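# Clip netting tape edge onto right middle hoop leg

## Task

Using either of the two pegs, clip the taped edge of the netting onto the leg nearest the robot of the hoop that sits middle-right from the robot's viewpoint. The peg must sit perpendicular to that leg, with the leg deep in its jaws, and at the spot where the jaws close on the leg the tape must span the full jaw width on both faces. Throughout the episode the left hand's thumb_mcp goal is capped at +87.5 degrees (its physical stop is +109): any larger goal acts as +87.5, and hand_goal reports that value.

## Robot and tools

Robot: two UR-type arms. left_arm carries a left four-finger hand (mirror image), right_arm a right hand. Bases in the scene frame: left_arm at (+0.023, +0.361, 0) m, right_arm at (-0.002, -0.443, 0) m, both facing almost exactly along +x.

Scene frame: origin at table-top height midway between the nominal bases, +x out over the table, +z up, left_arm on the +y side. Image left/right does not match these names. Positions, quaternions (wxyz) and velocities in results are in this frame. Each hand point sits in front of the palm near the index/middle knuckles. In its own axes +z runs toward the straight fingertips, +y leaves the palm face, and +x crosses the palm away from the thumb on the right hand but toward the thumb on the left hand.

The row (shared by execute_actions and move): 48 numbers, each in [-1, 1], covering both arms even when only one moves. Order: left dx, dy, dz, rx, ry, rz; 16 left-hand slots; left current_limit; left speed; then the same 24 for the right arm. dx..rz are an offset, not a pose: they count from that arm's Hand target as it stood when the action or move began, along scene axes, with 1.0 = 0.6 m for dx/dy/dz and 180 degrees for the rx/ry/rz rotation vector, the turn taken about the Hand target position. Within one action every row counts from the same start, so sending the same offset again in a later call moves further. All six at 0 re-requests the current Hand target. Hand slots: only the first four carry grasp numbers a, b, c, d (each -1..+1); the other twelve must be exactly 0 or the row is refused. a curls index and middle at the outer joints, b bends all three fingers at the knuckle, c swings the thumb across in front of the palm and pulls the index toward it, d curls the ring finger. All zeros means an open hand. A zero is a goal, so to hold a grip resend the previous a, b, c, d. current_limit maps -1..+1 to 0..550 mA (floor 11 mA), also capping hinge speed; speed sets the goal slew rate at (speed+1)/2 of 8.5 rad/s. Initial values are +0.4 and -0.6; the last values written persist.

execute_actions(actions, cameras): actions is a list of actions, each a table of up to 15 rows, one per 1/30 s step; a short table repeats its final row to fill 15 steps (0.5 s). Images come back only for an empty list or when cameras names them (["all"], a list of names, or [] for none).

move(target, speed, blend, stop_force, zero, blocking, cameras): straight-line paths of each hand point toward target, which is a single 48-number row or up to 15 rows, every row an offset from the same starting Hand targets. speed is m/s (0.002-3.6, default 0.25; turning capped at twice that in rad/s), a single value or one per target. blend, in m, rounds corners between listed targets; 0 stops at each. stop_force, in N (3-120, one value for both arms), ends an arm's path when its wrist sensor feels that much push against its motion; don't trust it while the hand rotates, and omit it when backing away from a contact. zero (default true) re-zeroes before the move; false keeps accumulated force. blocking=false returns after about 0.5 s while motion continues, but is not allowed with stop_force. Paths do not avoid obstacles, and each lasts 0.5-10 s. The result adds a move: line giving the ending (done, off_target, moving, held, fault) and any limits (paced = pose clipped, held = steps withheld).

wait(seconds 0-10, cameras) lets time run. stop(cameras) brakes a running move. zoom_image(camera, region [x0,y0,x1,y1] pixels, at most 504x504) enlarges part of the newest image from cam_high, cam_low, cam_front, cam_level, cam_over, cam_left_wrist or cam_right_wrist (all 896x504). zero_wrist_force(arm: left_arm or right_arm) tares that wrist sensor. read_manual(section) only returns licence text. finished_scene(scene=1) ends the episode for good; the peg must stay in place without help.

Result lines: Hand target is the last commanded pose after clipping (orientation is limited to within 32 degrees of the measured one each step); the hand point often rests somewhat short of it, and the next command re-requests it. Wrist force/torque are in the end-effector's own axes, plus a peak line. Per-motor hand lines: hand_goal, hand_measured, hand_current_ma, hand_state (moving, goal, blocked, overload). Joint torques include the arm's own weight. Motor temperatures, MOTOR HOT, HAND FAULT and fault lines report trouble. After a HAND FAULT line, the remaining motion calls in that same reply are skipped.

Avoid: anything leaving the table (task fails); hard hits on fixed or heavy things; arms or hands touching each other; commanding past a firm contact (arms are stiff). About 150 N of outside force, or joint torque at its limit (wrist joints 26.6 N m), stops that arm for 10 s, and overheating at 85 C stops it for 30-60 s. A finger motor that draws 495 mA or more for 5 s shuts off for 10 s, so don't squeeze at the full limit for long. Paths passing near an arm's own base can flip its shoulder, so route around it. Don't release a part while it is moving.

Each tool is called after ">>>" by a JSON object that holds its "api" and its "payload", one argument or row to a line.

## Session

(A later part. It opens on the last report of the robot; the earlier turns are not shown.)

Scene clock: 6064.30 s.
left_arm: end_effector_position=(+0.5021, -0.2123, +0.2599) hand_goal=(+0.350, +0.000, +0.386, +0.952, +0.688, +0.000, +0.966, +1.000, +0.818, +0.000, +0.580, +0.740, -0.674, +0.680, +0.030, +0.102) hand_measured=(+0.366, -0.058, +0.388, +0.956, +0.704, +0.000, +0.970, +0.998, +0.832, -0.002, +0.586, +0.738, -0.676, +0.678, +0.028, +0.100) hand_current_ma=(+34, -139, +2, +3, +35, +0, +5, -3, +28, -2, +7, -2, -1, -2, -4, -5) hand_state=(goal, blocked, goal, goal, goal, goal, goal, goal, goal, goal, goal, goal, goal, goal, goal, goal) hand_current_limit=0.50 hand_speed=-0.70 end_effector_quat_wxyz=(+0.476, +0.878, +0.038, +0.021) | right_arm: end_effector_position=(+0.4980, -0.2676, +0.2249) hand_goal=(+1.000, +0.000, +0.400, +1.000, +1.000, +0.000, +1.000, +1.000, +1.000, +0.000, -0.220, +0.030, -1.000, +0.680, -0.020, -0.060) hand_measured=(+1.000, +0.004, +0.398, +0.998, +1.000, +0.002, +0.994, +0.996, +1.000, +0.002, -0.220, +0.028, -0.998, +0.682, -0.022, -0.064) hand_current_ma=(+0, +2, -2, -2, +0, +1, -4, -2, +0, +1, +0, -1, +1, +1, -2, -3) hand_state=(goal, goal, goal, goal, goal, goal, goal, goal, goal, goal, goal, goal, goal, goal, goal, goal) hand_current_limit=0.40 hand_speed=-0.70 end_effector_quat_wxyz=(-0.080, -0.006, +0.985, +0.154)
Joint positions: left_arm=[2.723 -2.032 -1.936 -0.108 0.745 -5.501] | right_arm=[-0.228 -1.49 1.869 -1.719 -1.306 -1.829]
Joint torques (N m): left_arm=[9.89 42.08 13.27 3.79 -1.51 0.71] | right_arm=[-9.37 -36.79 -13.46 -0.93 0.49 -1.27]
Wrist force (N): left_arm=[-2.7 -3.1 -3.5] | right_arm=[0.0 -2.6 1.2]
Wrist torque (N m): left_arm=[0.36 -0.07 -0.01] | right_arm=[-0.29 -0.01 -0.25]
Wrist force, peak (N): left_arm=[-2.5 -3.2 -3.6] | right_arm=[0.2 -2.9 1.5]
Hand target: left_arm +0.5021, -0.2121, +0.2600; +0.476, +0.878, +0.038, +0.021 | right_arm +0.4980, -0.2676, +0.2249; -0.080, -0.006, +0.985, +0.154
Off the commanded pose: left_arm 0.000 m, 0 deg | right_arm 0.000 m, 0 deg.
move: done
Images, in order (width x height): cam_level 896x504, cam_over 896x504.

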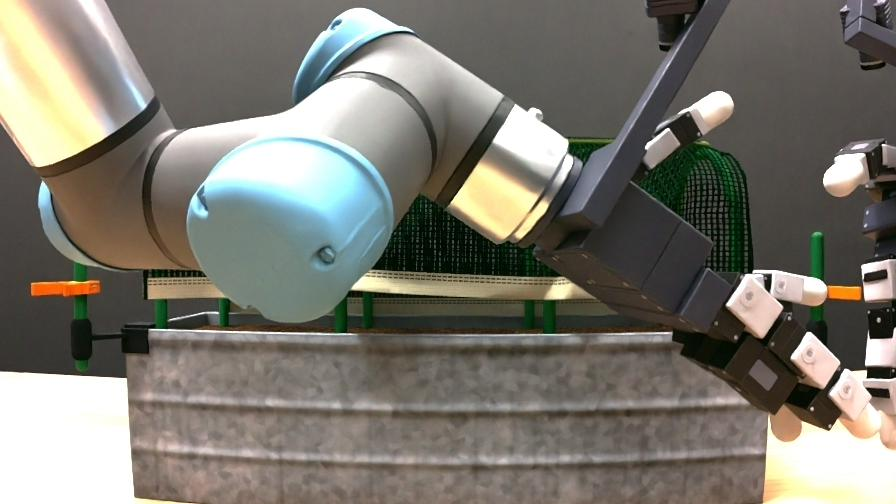

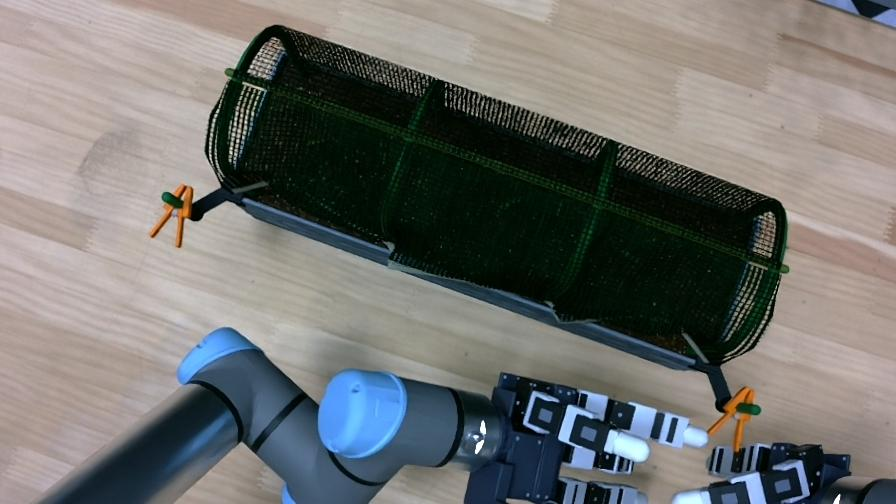

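>>> {"api": "move", "payload": {
  "target": [
    [0,0.0133,0,0,0,0,-0.25,0.071,0.8,0,0,0,0,0,0,0,0,0,0,0,0,0,0.5,-0.7,0,0,0,0,0,0,-0.8,-1,1,0.5,0,0,0,0,0,0,0,0,0,0,0,0,0.4,-0.7],
    [0.0017,0.0133,0,0,0,0,-0.25,0.071,0.8,0,0,0,0,0,0,0,0,0,0,0,0,0,0.5,-0.7,0,0.004,0,0,0,0,-0.8,-1,1,0.5,0,0,0,0,0,0,0,0,0,0,0,0,0.4,-0.7],
    [0.0017,-0.0083,0,0,0,0,-0.25,0.071,0.8,0,0,0,0,0,0,0,0,0,0,0,0,0,0.5,-0.7,0,0.004,0,0,0,0,-0.8,-1,1,0.5,0,0,0,0,0,0,0,0,0,0,0,0,0.4,-0.7]
  ],
  "speed": 0.015,
  "cameras": ["cam_over","cam_level"]
}}

>>> {"api": "zoom_image", "payload": {
  "camera": "cam_over",
  "region": [690, 370, 790, 470]
}}

>>> {"api": "zoom_image", "payload": {
  "camera": "cam_level",
  "region": [740, 220, 896, 330]
}}

Scene clock: 6100.63 s.
left_arm: end_effector_position=(+0.5031, -0.2173, +0.2600) hand_goal=(+0.350, +0.000, +0.386, +0.952, +0.688, +0.000, +0.966, +1.000, +0.818, +0.000, +0.580, +0.740, -0.674, +0.680, +0.030, +0.102) hand_measured=(+0.366, -0.018, +0.388, +0.956, +0.704, +0.000, +0.970, +0.998, +0.832, -0.002, +0.586, +0.738, -0.676, +0.678, +0.028, +0.100) hand_current_ma=(+34, -27, +2, +3, +35, +0, +5, -3, +28, -2, +7, -2, -1, -2, -4, -5) hand_state=(goal, goal, goal, goal, goal, goal, goal, goal, goal, goal, goal, goal, goal, goal, goal, goal) hand_current_limit=0.50 hand_speed=-0.70 end_effector_quat_wxyz=(+0.476, +0.878, +0.038, +0.021) | right_arm: end_effector_position=(+0.4980, -0.2652, +0.2249) hand_goal=(+1.000, +0.000, +0.400, +1.000, +1.000, +0.000, +1.000, +1.000, +1.000, +0.000, -0.220, +0.030, -1.000, +0.680, -0.020, -0.060) hand_measured=(+1.000, +0.004, +0.398, +0.998, +1.000, +0.002, +0.994, +0.996, +1.000, +0.002, -0.220, +0.028, -0.998, +0.682, -0.022, -0.064) hand_current_ma=(+0, +2, -2, -2, +0, +1, -4, -2, +0, +1, +0, -1, +1, +1, -2, -3) hand_state=(goal, goal, goal, goal, goal, goal, goal, goal, goal, goal, goal, goal, goal, goal, goal, goal) hand_current_limit=0.40 hand_speed=-0.70 end_effector_quat_wxyz=(-0.080, -0.006, +0.985, +0.154)
Joint positions: left_arm=[2.715 -2.04 -1.924 -0.106 0.75 -5.51] | right_arm=[-0.224 -1.489 1.869 -1.721 -1.305 -1.825]
Joint torques (N m): left_arm=[7.55 39.99 14.08 4.17 -1.45 -0.2] | right_arm=[-11.13 -17.37 -22.07 -0.38 -0.73 -1.48]
Wrist force (N): left_arm=[-0.2 -1.8 -1.7] | right_arm=[0.3 -2.4 1.2]
Wrist torque (N m): left_arm=[0.23 0.10 0.05] | right_arm=[-0.27 -0.05 -0.22]
Wrist force, peak (N): left_arm=[-2.7 -3.2 -3.4] | right_arm=[0.2 -3.0 1.5]
Hand target: left_arm +0.5031, -0.2171, +0.2600; +0.476, +0.878, +0.038, +0.021 | right_arm +0.4980, -0.2652, +0.2249; -0.080, -0.006, +0.985, +0.154
Off the commanded pose: left_arm 0.000 m, 0 deg | right_arm 0.000 m, 0 deg.
move: done
Images, in order (width x height): cam_level 896x504, cam_over 896x504.

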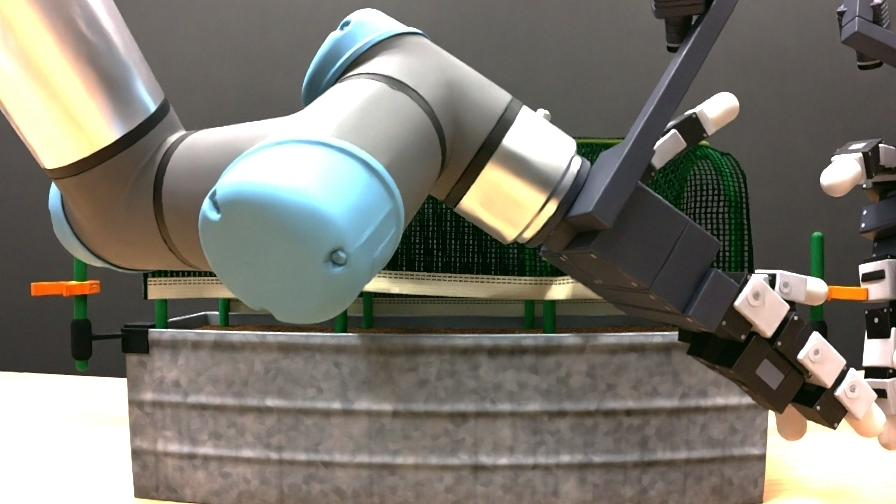

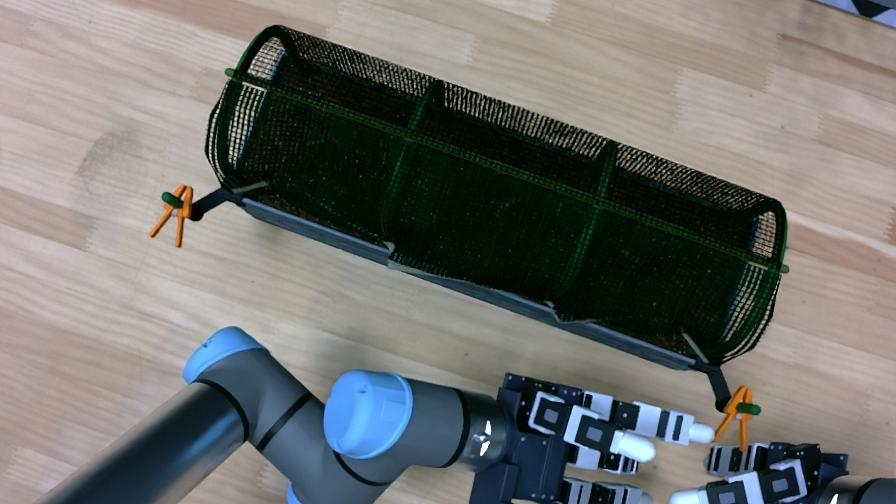

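Scaled by 5.040.

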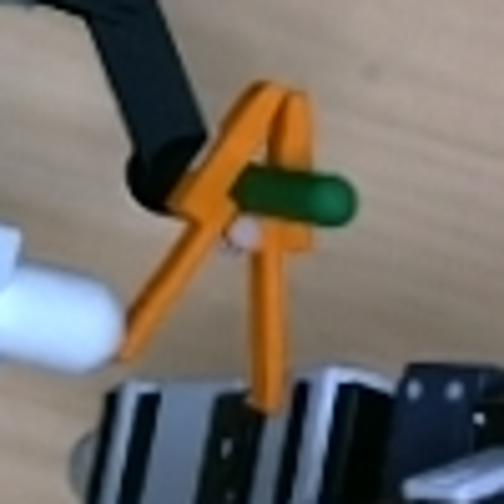

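Scaled by 3.231.

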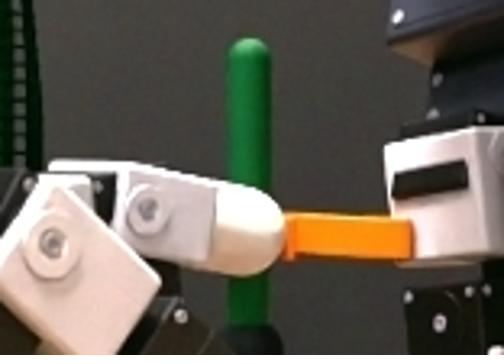

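>>> {"api": "move", "payload": {
  "target": [-0.002,-0.0067,0,0,0,0,-0.25,0.071,0.8,0,0,0,0,0,0,0,0,0,0,0,0,0,0.5,-0.7,-0.002,0.0117,0,0,0,0,-0.8,-1,1,0.5,0,0,0,0,0,0,0,0,0,0,0,0,0.4,-0.7],
  "speed": 0.012,
  "cameras": ["cam_over","cam_level"]
}}

>>> {"api": "zoom_image", "payload": {
  "camera": "cam_over",
  "region": [690, 370, 790, 470]
}}

>>> {"api": "zoom_image", "payload": {
  "camera": "cam_level",
  "region": [740, 220, 896, 330]
}}

Scene clock: 6121.87 s.
left_arm: end_effector_position=(+0.5019, -0.2212, +0.2600) hand_goal=(+0.350, +0.000, +0.386, +0.952, +0.688, +0.000, +0.966, +1.000, +0.818, +0.000, +0.580, +0.740, -0.674, +0.680, +0.030, +0.102) hand_measured=(+0.366, -0.024, +0.386, +0.958, +0.704, +0.000, +0.970, +0.998, +0.832, -0.002, +0.586, +0.738, -0.676, +0.678, +0.028, +0.100) hand_current_ma=(+34, -42, +1, +8, +35, +0, +5, -3, +28, -2, +7, -2, -1, -2, -4, -5) hand_state=(goal, blocked, goal, goal, goal, goal, goal, goal, goal, goal, goal, goal, goal, goal, goal, goal) hand_current_limit=0.50 hand_speed=-0.70 end_effector_quat_wxyz=(+0.476, +0.878, +0.038, +0.021) | right_arm: end_effector_position=(+0.4968, -0.2581, +0.2249) hand_goal=(+1.000, +0.000, +0.400, +1.000, +1.000, +0.000, +1.000, +1.000, +1.000, +0.000, -0.220, +0.030, -1.000, +0.680, -0.020, -0.060) hand_measured=(+1.000, +0.004, +0.398, +0.998, +1.000, +0.002, +0.994, +0.996, +1.000, +0.002, -0.220, +0.028, -0.998, +0.682, -0.022, -0.064) hand_current_ma=(+0, +2, -2, -2, +0, +1, -4, -2, +0, +1, +0, -1, +1, +1, -2, -3) hand_state=(goal, goal, goal, goal, goal, goal, goal, goal, goal, goal, goal, goal, goal, goal, goal, goal) hand_current_limit=0.40 hand_speed=-0.70 end_effector_quat_wxyz=(-0.080, -0.006, +0.985, +0.154)
Joint positions: left_arm=[2.708 -2.044 -1.918 -0.1 0.754 -5.519] | right_arm=[-0.21 -1.491 1.871 -1.725 -1.302 -1.811]
Joint torques (N m): left_arm=[-5.01 29.98 22.65 4.48 -1.56 -1.29] | right_arm=[-0.08 -34.49 -16.66 -3.7 4.66 -1.09]
Wrist force (N): left_arm=[-0.5 -7.0 -9.8] | right_arm=[4.6 -14.7 -0.8]
Wrist torque (N m): left_arm=[0.68 0.22 -0.02] | right_arm=[-0.30 -0.11 0.40]
Wrist force, peak (N): left_arm=[-0.6 -7.2 -9.8] | right_arm=[4.6 -15.0 -0.5]
Hand target: left_arm +0.5019, -0.2211, +0.2600; +0.476, +0.878, +0.038, +0.021 | right_arm +0.4968, -0.2582, +0.2249; -0.080, -0.006, +0.985, +0.154
Off the commanded pose: left_arm 0.000 m, 0 deg | right_arm 0.000 m, 0 deg.
move: done
Images, in order (width x height): cam_level 896x504, cam_over 896x504.

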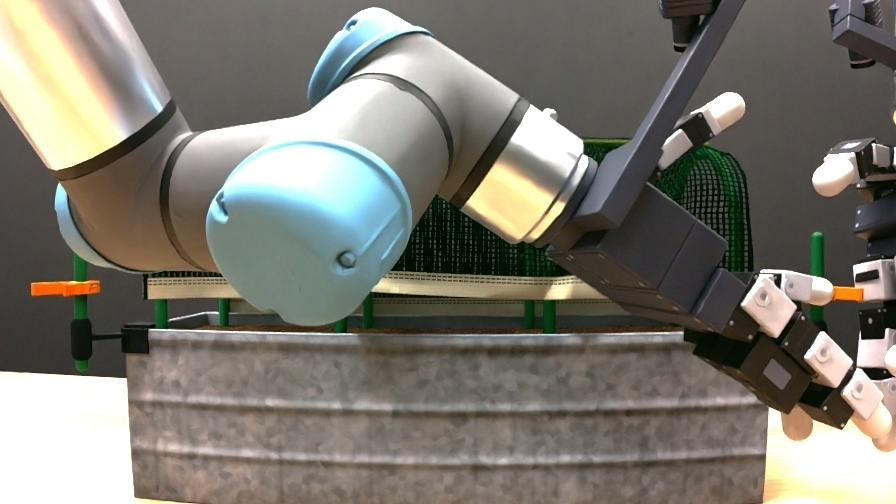

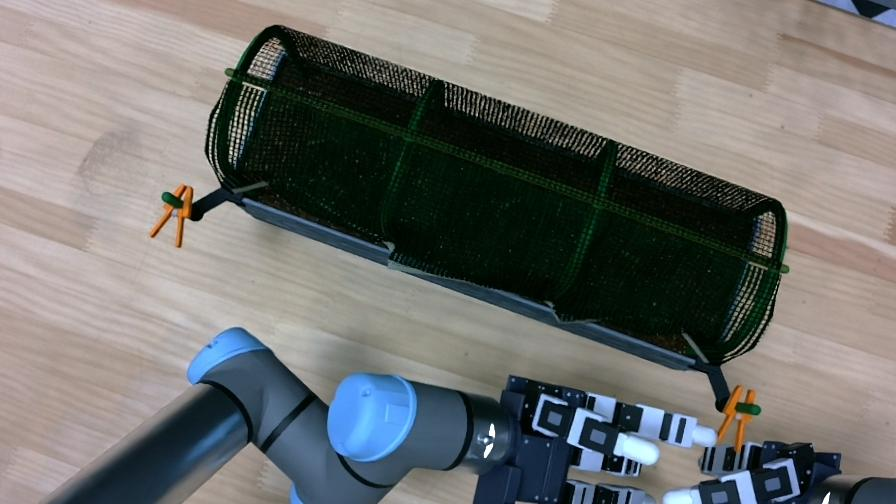

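Scaled by 5.040.

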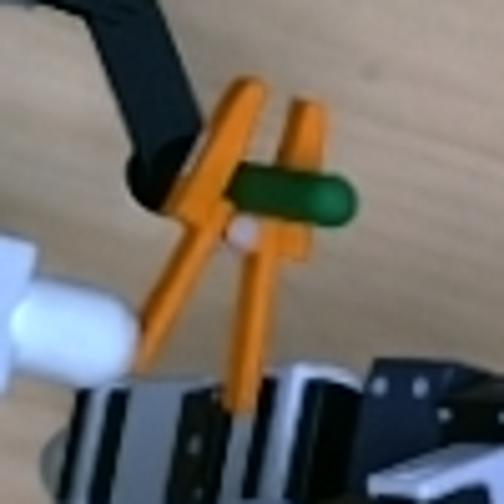

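Scaled by 3.231.

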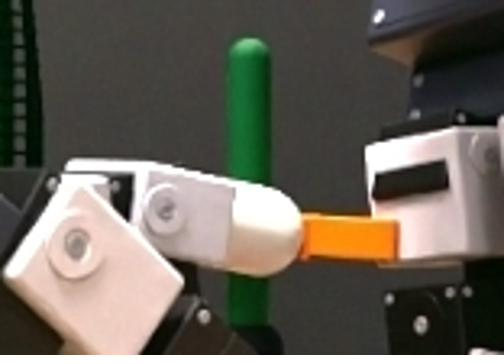

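>>> {"api": "move", "payload": {
  "target": [-0.0017,-0.005,0,0,0,0,-0.25,0.071,0.8,0,0,0,0,0,0,0,0,0,0,0,0,0,0.5,-0.7,-0.0017,0.006,0,0,0,0,-0.8,-1,1,0.5,0,0,0,0,0,0,0,0,0,0,0,0,0.4,-0.7],
  "speed": 0.012,
  "cameras": ["cam_over","cam_level"]
}}

>>> {"api": "zoom_image", "payload": {
  "camera": "cam_over",
  "region": [690, 370, 790, 470]
}}

>>> {"api": "zoom_image", "payload": {
  "camera": "cam_level",
  "region": [740, 220, 896, 330]
}}

Scene clock: 6132.80 s.
left_arm: end_effector_position=(+0.5009, -0.2242, +0.2600) hand_goal=(+0.350, +0.000, +0.386, +0.952, +0.688, +0.000, +0.966, +1.000, +0.818, +0.000, +0.580, +0.740, -0.674, +0.680, +0.030, +0.102) hand_measured=(+0.366, -0.026, +0.386, +0.960, +0.704, +0.000, +0.970, +0.998, +0.832, -0.002, +0.586, +0.738, -0.676, +0.678, +0.028, +0.100) hand_current_ma=(+34, -50, +0, +12, +35, +0, +5, -3, +28, -2, +7, -2, -1, -2, -4, -5) hand_state=(goal, blocked, goal, goal, goal, goal, goal, goal, goal, goal, goal, goal, goal, goal, goal, goal) hand_current_limit=0.50 hand_speed=-0.70 end_effector_quat_wxyz=(+0.476, +0.878, +0.038, +0.021) | right_arm: end_effector_position=(+0.4958, -0.2545, +0.2249) hand_goal=(+1.000, +0.000, +0.400, +1.000, +1.000, +0.000, +1.000, +1.000, +1.000, +0.000, -0.220, +0.030, -1.000, +0.680, -0.020, -0.060) hand_measured=(+1.000, +0.004, +0.398, +0.998, +1.000, +0.002, +0.994, +0.996, +1.000, +0.002, -0.220, +0.028, -0.998, +0.682, -0.022, -0.064) hand_current_ma=(+0, +2, -2, -2, +0, +1, -4, -2, +0, +1, +0, -1, +1, +1, -2, -3) hand_state=(goal, goal, goal, goal, goal, goal, goal, goal, goal, goal, goal, goal, goal, goal, goal, goal) hand_current_limit=0.40 hand_speed=-0.70 end_effector_quat_wxyz=(-0.080, -0.006, +0.985, +0.154)
Joint positions: left_arm=[2.702 -2.048 -1.914 -0.096 0.758 -5.526] | right_arm=[-0.204 -1.493 1.874 -1.728 -1.3 -1.804]
Joint torques (N m): left_arm=[-6.72 28.88 24.31 4.64 -1.58 -1.38] | right_arm=[6.84 -35.4 -15.94 -2.96 5.31 0.09]
Wrist force (N): left_arm=[-0.8 -8.2 -11.4] | right_arm=[2.1 -16.8 -1.7]
Wrist torque (N m): left_arm=[0.75 0.27 -0.06] | right_arm=[-0.31 -0.16 0.30]
Wrist force, peak (N): left_arm=[-0.7 -8.2 -11.5] | right_arm=[2.0 -16.9 -1.7]
Hand target: left_arm +0.5009, -0.2241, +0.2600; +0.476, +0.878, +0.038, +0.021 | right_arm +0.4958, -0.2546, +0.2249; -0.080, -0.006, +0.985, +0.154
Off the commanded pose: left_arm 0.000 m, 0 deg | right_arm 0.000 m, 0 deg.
move: done
Images, in order (width x height): cam_level 896x504, cam_over 896x504.

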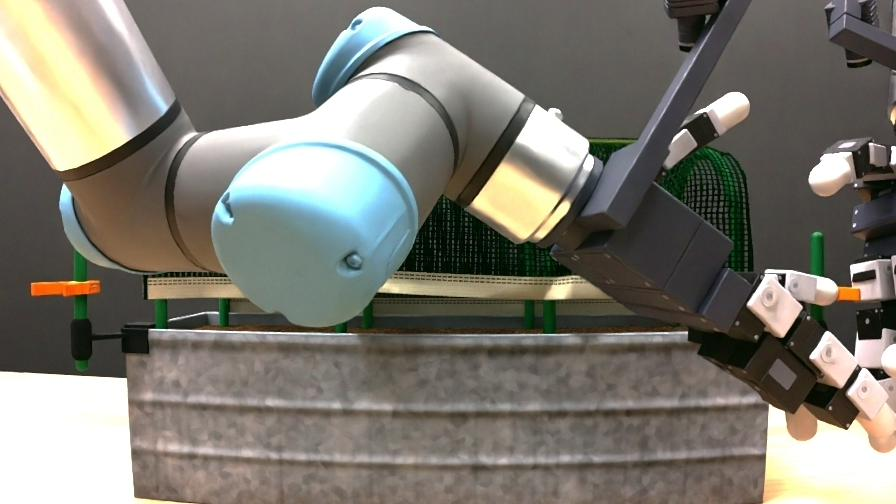

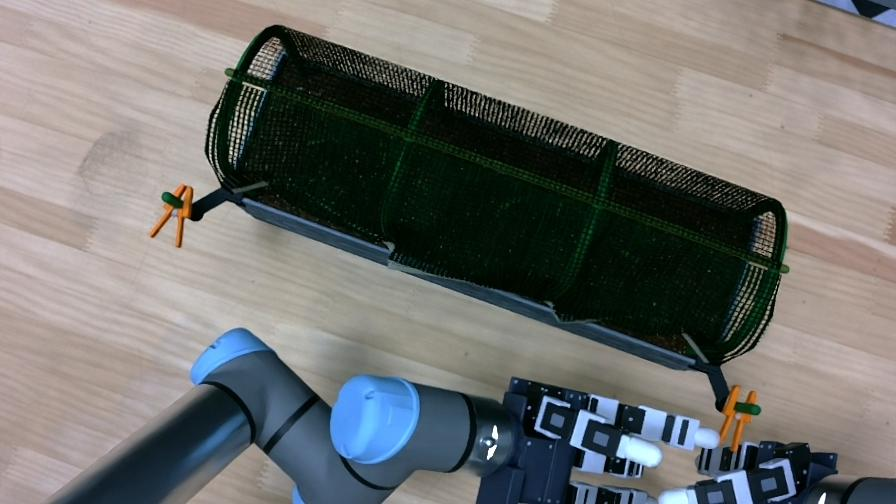

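Scaled by 5.040.

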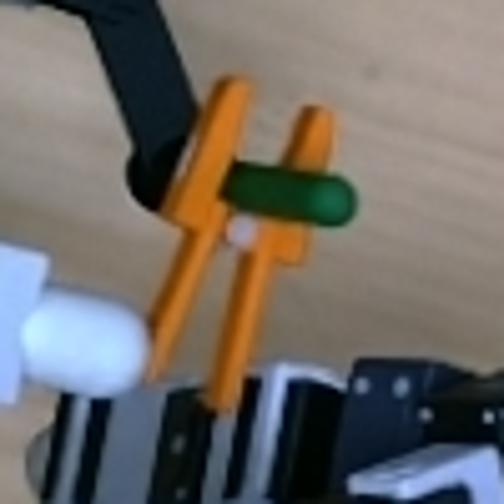

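Scaled by 3.231.

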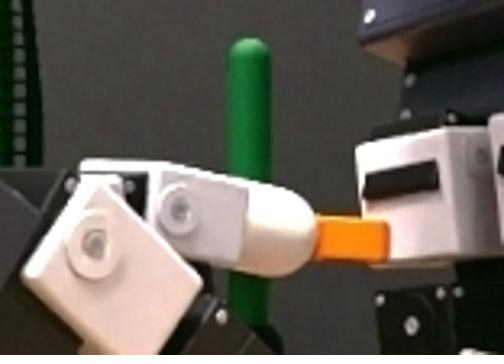

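>>> {"api": "move", "payload": {
  "target": [-0.0013,-0.003,0,0,0,0,-0.25,0.071,0.8,0,0,0,0,0,0,0,0,0,0,0,0,0,0.5,-0.7,-0.0013,0.0037,0,0,0,0,-0.8,-1,1,0.5,0,0,0,0,0,0,0,0,0,0,0,0,0.4,-0.7],
  "speed": 0.012,
  "cameras": ["cam_over","cam_level"]
}}

>>> {"api": "zoom_image", "payload": {
  "camera": "cam_over",
  "region": [690, 370, 790, 470]
}}

>>> {"api": "zoom_image", "payload": {
  "camera": "cam_level",
  "region": [740, 220, 896, 330]
}}

Scene clock: 6145.57 s.
left_arm: end_effector_position=(+0.5001, -0.2260, +0.2600) hand_goal=(+0.350, +0.000, +0.386, +0.952, +0.688, +0.000, +0.966, +1.000, +0.818, +0.000, +0.580, +0.740, -0.674, +0.680, +0.030, +0.102) hand_measured=(+0.366, -0.028, +0.386, +0.960, +0.704, +0.000, +0.970, +0.998, +0.832, -0.002, +0.586, +0.738, -0.676, +0.678, +0.028, +0.100) hand_current_ma=(+34, -51, +0, +13, +35, +0, +5, -3, +28, -2, +7, -2, -1, -2, -4, -5) hand_state=(goal, blocked, goal, goal, goal, goal, goal, goal, goal, goal, goal, goal, goal, goal, goal, goal) hand_current_limit=0.50 hand_speed=-0.70 end_effector_quat_wxyz=(+0.476, +0.878, +0.038, +0.021) | right_arm: end_effector_position=(+0.4950, -0.2523, +0.2249) hand_goal=(+1.000, +0.000, +0.400, +1.000, +1.000, +0.000, +1.000, +1.000, +1.000, +0.000, -0.220, +0.030, -1.000, +0.680, -0.020, -0.060) hand_measured=(+1.000, +0.004, +0.398, +0.998, +1.000, +0.002, +0.994, +0.996, +1.000, +0.002, -0.220, +0.028, -0.998, +0.682, -0.022, -0.064) hand_current_ma=(+0, +2, -2, -2, +0, +1, -4, -2, +0, +1, +0, -1, +1, +1, -2, -3) hand_state=(goal, goal, goal, goal, goal, goal, goal, goal, goal, goal, goal, goal, goal, goal, goal, goal) hand_current_limit=0.40 hand_speed=-0.70 end_effector_quat_wxyz=(-0.080, -0.006, +0.985, +0.154)
Joint positions: left_arm=[2.698 -2.049 -1.912 -0.094 0.76 -5.53] | right_arm=[-0.199 -1.494 1.876 -1.729 -1.299 -1.8]
Joint torques (N m): left_arm=[-9.92 26.99 26.07 4.86 -1.5 -1.72] | right_arm=[12.67 -36.1 -14.41 -2.63 5.25 0.03]
Wrist force (N): left_arm=[-0.6 -9.0 -12.1] | right_arm=[-0.4 -18.0 -2.4]
Wrist torque (N m): left_arm=[0.76 0.27 -0.05] | right_arm=[-0.29 -0.22 0.14]
Wrist force, peak (N): left_arm=[-0.6 -9.0 -12.1] | right_arm=[-0.4 -18.0 -2.4]
Hand target: left_arm +0.5001, -0.2259, +0.2600; +0.476, +0.878, +0.038, +0.021 | right_arm +0.4950, -0.2524, +0.2249; -0.080, -0.006, +0.985, +0.154
Off the commanded pose: left_arm 0.000 m, 0 deg | right_arm 0.000 m, 0 deg.
move: done
Images, in order (width x height): cam_level 896x504, cam_over 896x504.

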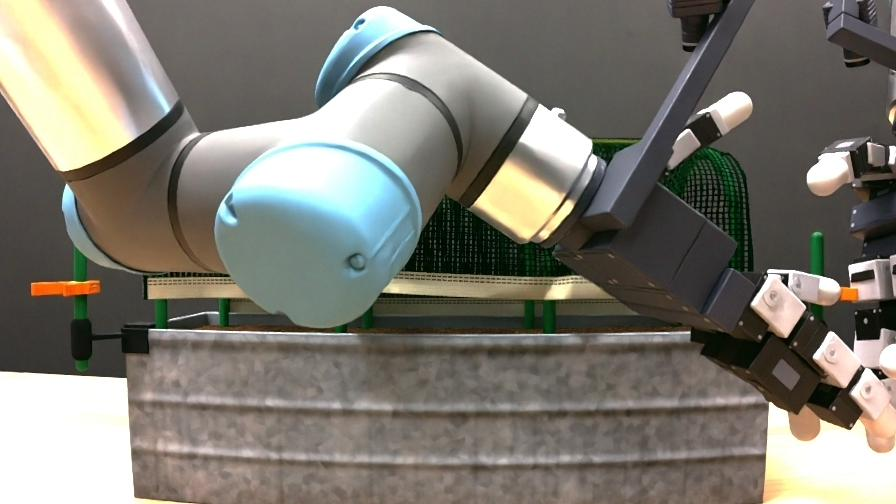

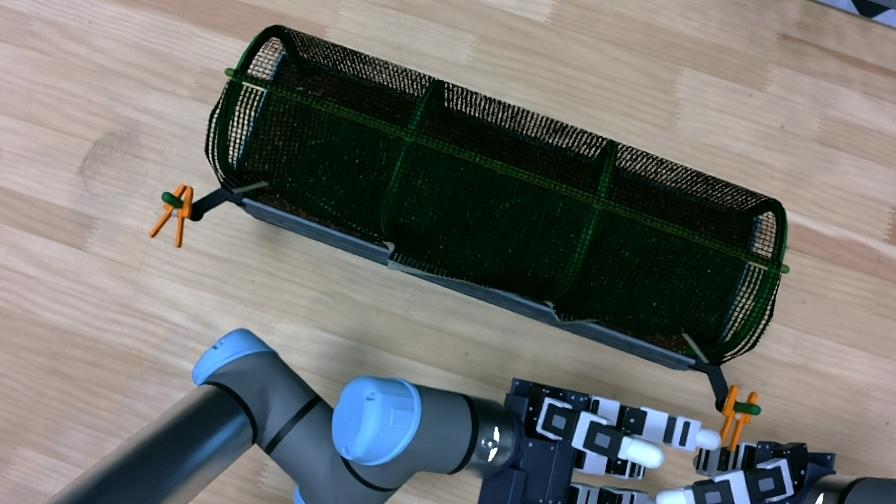

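Scaled by 5.040.

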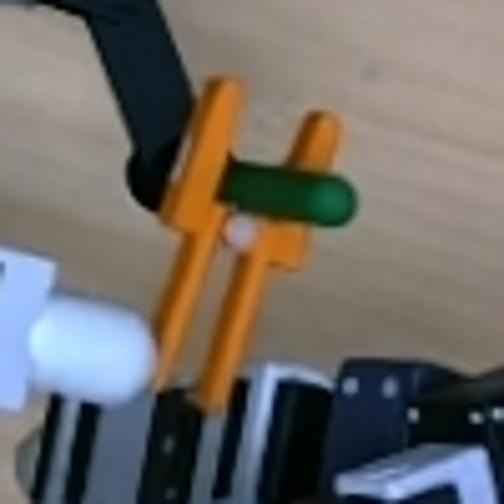

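Scaled by 3.231.

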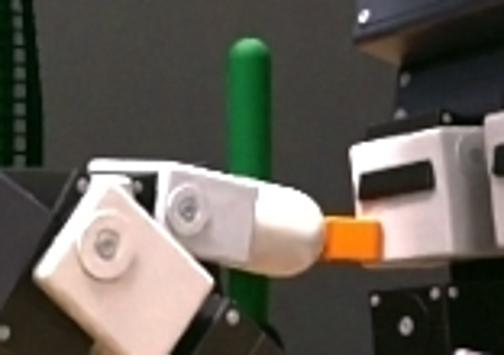

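>>> {"api": "move", "payload": {
  "target": [
    [-0.01,0.0025,0,0,0,0,-0.25,0.071,0.8,0,0,0,0,0,0,0,0,0,0,0,0,0,0.5,-0.7,-0.01,0.0025,0,0,0,0,-0.8,-1,1,0.5,0,0,0,0,0,0,0,0,0,0,0,0,0.4,-0.7],
    [-0.07,0.005,0,0,0,0,-0.25,0.071,0.8,0,0,0,0,0,0,0,0,0,0,0,0,0,0.5,-0.7,-0.07,0.005,0,0,0,0,-0.8,-1,1,0.5,0,0,0,0,0,0,0,0,0,0,0,0,0.4,-0.7]
  ],
  "speed": 0.02,
  "cameras": ["cam_over","cam_level"]
}}

>>> {"api": "zoom_image", "payload": {
  "camera": "cam_over",
  "region": [680, 390, 790, 500]
}}

>>> {"api": "zoom_image", "payload": {
  "camera": "cam_level",
  "region": [740, 220, 896, 330]
}}

Scene clock: 6175.30 s.
left_arm: end_effector_position=(+0.4580, -0.2230, +0.2601) hand_goal=(+0.350, +0.000, +0.386, +0.952, +0.688, +0.000, +0.966, +1.000, +0.818, +0.000, +0.580, +0.740, -0.674, +0.680, +0.030, +0.102) hand_measured=(+0.366, -0.028, +0.386, +0.962, +0.704, +0.000, +0.970, +0.998, +0.832, -0.002, +0.586, +0.738, -0.676, +0.678, +0.028, +0.100) hand_current_ma=(+33, -51, +0, +15, +35, +0, +5, -3, +28, -2, +7, -2, -1, -2, -4, -5) hand_state=(goal, blocked, goal, goal, goal, goal, goal, goal, goal, goal, goal, goal, goal, goal, goal, goal) hand_current_limit=0.50 hand_speed=-0.70 end_effector_quat_wxyz=(+0.476, +0.878, +0.038, +0.021) | right_arm: end_effector_position=(+0.4529, -0.2494, +0.2249) hand_goal=(+1.000, +0.000, +0.400, +1.000, +1.000, +0.000, +1.000, +1.000, +1.000, +0.000, -0.220, +0.030, -1.000, +0.680, -0.020, -0.060) hand_measured=(+1.000, +0.004, +0.398, +0.998, +1.000, +0.002, +0.994, +0.996, +1.000, +0.002, -0.220, +0.028, -0.998, +0.682, -0.022, -0.064) hand_current_ma=(+0, +2, -2, -2, +0, +1, -4, -2, +0, +1, +0, -1, +1, +1, -2, -3) hand_state=(goal, goal, goal, goal, goal, goal, goal, goal, goal, goal, goal, goal, goal, goal, goal, goal) hand_current_limit=0.40 hand_speed=-0.70 end_effector_quat_wxyz=(-0.080, -0.006, +0.985, +0.154)
Joint positions: left_arm=[2.668 -1.996 -2.011 -0.024 0.779 -5.564] | right_arm=[-0.21 -1.595 1.979 -1.729 -1.302 -1.811]
Joint torques (N m): left_arm=[-0.64 31.26 27.42 1.48 -2.22 -0.51] | right_arm=[1.83 -11.45 -31.96 0.42 2.44 -1.7]
Wrist force (N): left_arm=[-0.4 -9.1 -11.6] | right_arm=[-1.2 -17.5 -2.6]
Wrist torque (N m): left_arm=[0.74 0.30 -0.02] | right_arm=[-0.24 -0.19 0.29]
Wrist force, peak (N): left_arm=[-0.6 -8.9 -12.2] | right_arm=[-0.8 -18.3 -2.5]
Hand target: left_arm +0.4581, -0.2229, +0.2600; +0.476, +0.878, +0.038, +0.021 | right_arm +0.4530, -0.2494, +0.2249; -0.080, -0.006, +0.985, +0.154
Off the commanded pose: left_arm 0.000 m, 0 deg | right_arm 0.000 m, 0 deg.
move: done
Images, in order (width x height): cam_level 896x504, cam_over 896x504.

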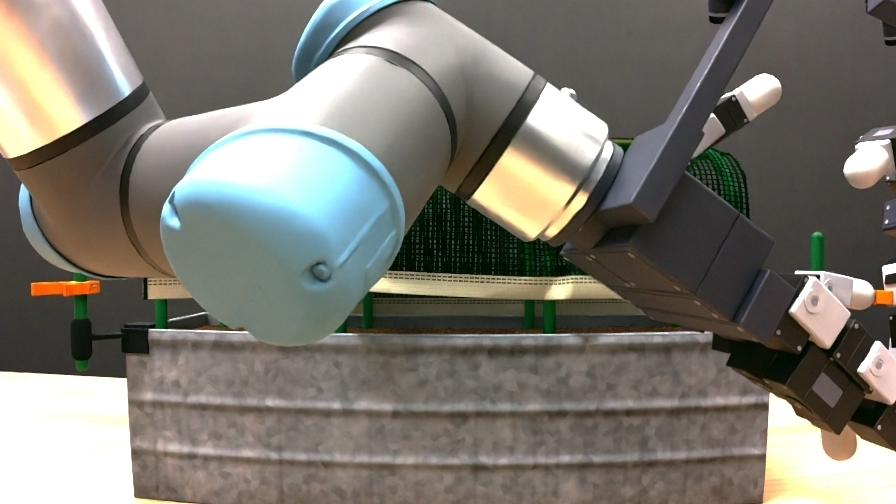

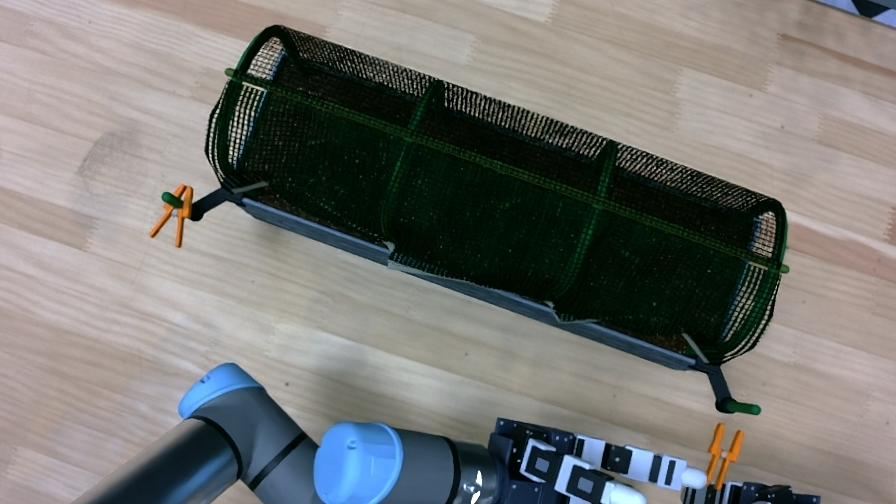

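Scaled by 4.582.

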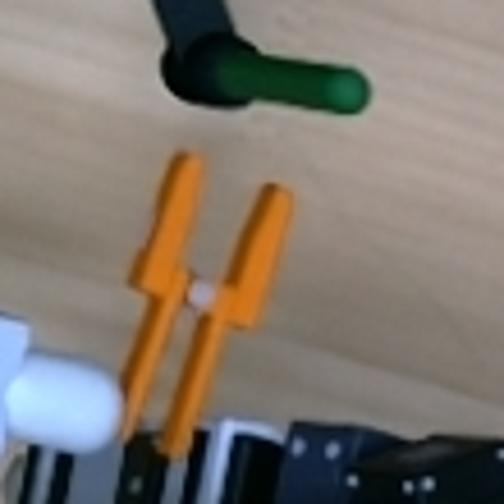

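Scaled by 3.231.

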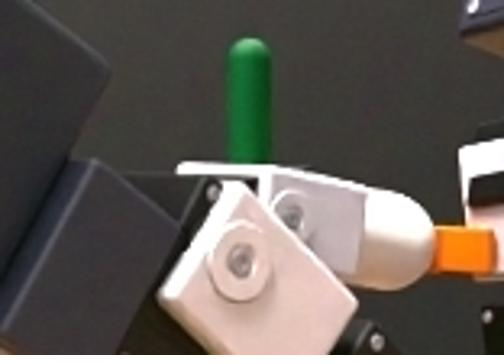

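>>> {"api": "move", "payload": {
  "target": [0.055,0.365,0,0,0,0,-0.25,0.071,0.8,0,0,0,0,0,0,0,0,0,0,0,0,0,0.5,-0.7,0.055,0.365,0,0,0,0,-0.8,-1,1,0.5,0,0,0,0,0,0,0,0,0,0,0,0,0.4,-0.7],
  "speed": 0.06,
  "cameras": ["cam_over","cam_level","cam_left_wrist","cam_right_wrist"]
}}

>>> {"api": "zoom_image", "payload": {
  "camera": "cam_over",
  "region": [500, 260, 600, 360]
}}

>>> {"api": "zoom_image", "payload": {
  "camera": "cam_left_wrist",
  "region": [200, 0, 400, 180]
}}

>>> {"api": "zoom_image", "payload": {
  "camera": "cam_level",
  "region": [470, 220, 650, 340]
}}

>>> {"api": "zoom_image", "payload": {
  "camera": "cam_right_wrist",
  "region": [620, 120, 896, 420]
}}

Scene clock: 6272.13 s.
left_arm: end_effector_position=(+0.4911, -0.0039, +0.2601) hand_goal=(+0.350, +0.000, +0.386, +0.952, +0.688, +0.000, +0.966, +1.000, +0.818, +0.000, +0.580, +0.740, -0.674, +0.680, +0.030, +0.102) hand_measured=(+0.366, -0.028, +0.388, +0.964, +0.704, +0.000, +0.970, +0.998, +0.832, -0.002, +0.586, +0.738, -0.676, +0.678, +0.028, +0.100) hand_current_ma=(+32, -52, +1, +20, +34, +0, +5, -3, +28, -2, +7, -2, -1, -2, -4, -5) hand_state=(goal, blocked, goal, goal, goal, goal, goal, goal, goal, goal, goal, goal, goal, goal, goal, goal) hand_current_limit=0.50 hand_speed=-0.70 end_effector_quat_wxyz=(+0.476, +0.878, +0.038, +0.021) | right_arm: end_effector_position=(+0.4860, -0.0303, +0.2249) hand_goal=(+1.000, +0.000, +0.400, +1.000, +1.000, +0.000, +1.000, +1.000, +1.000, +0.000, -0.220, +0.030, -1.000, +0.680, -0.020, -0.060) hand_measured=(+1.000, +0.004, +0.398, +0.998, +1.000, +0.002, +0.994, +0.996, +1.000, +0.002, -0.220, +0.028, -0.998, +0.682, -0.022, -0.064) hand_current_ma=(+0, +2, -2, -2, +0, +1, -4, -2, +0, +1, +0, -1, +1, +1, -2, -3) hand_state=(goal, goal, goal, goal, goal, goal, goal, goal, goal, goal, goal, goal, goal, goal, goal, goal) hand_current_limit=0.40 hand_speed=-0.70 end_effector_quat_wxyz=(-0.080, -0.006, +0.985, +0.154)
Joint positions: left_arm=[3.147 -1.694 -2.25 -0.65 0.581 -4.854] | right_arm=[0.23 -1.362 1.759 -1.88 -1.232 -1.355]
Joint torques (N m): left_arm=[-12.52 10.21 26.24 3.43 -1.95 -1.17] | right_arm=[-3.56 -41.25 -13.92 -0.52 2.82 -2.19]
Wrist force (N): left_arm=[-0.3 -8.9 -11.4] | right_arm=[-1.1 -16.6 -3.1]
Wrist torque (N m): left_arm=[0.75 0.23 -0.02] | right_arm=[-0.13 -0.15 0.20]
Wrist force, peak (N): left_arm=[-0.5 -9.1 -12.0] | right_arm=[-1.1 -18.6 -2.6]
Hand target: left_arm +0.4911, -0.0039, +0.2600; +0.476, +0.878, +0.038, +0.021 | right_arm +0.4860, -0.0304, +0.2249; -0.080, -0.006, +0.985, +0.154
Off the commanded pose: left_arm 0.000 m, 0 deg | right_arm 0.000 m, 0 deg.
move: done
Images, in order (width x height): cam_level 896x504, cam_over 896x504, cam_left_wrist 896x504, cam_right_wrist 896x504.

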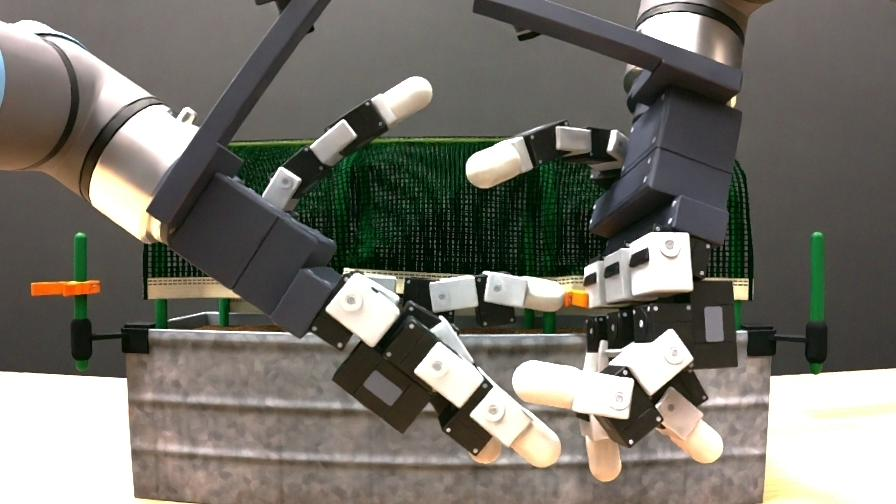

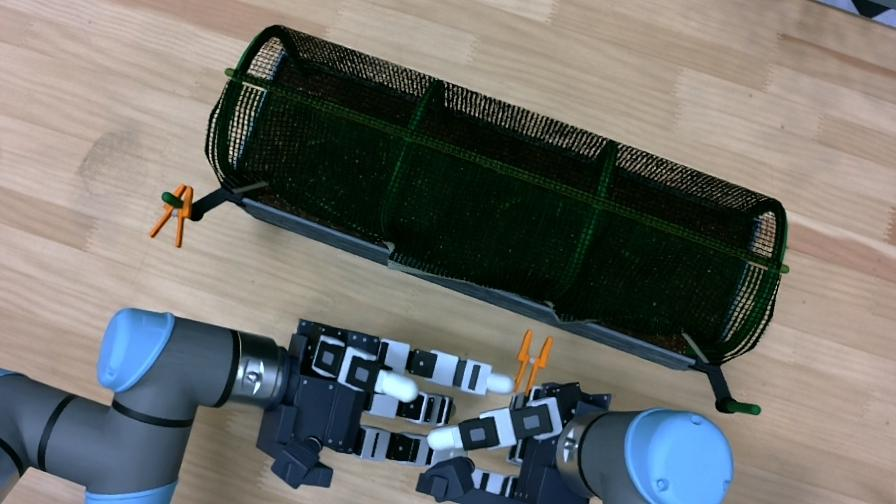

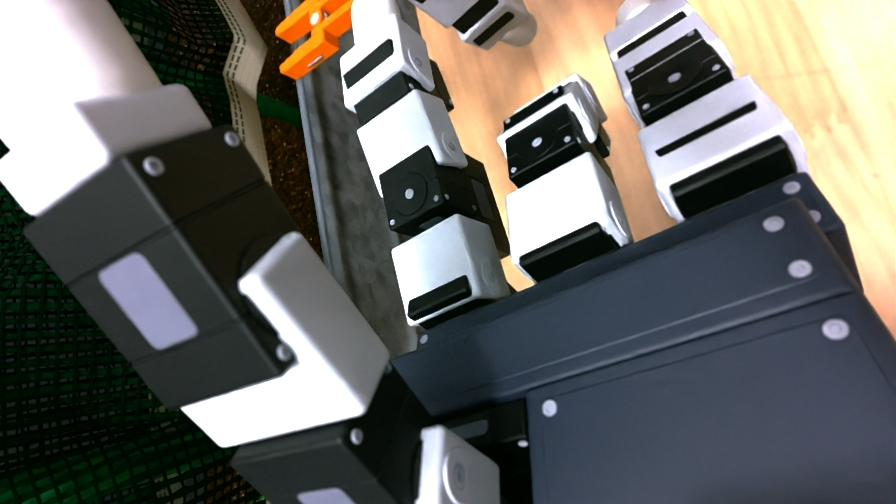

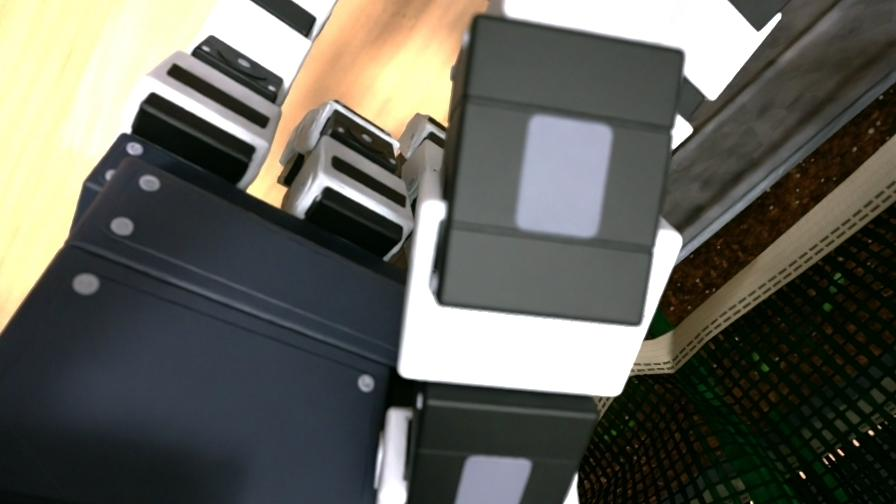

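Scaled by 5.040.

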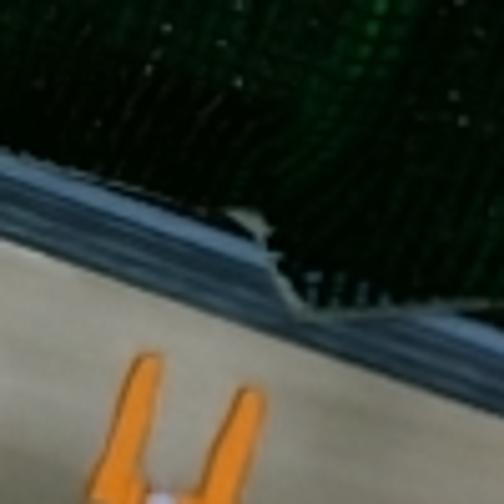

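Scaled by 2.520.

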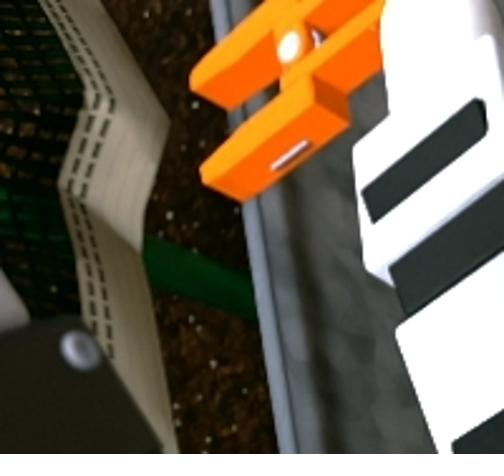

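Scaled by 2.800.

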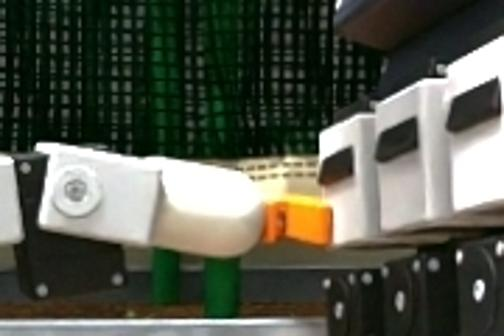

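Scaled by 1.680.

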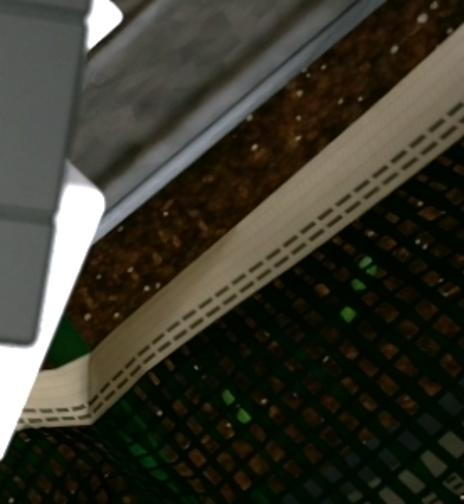

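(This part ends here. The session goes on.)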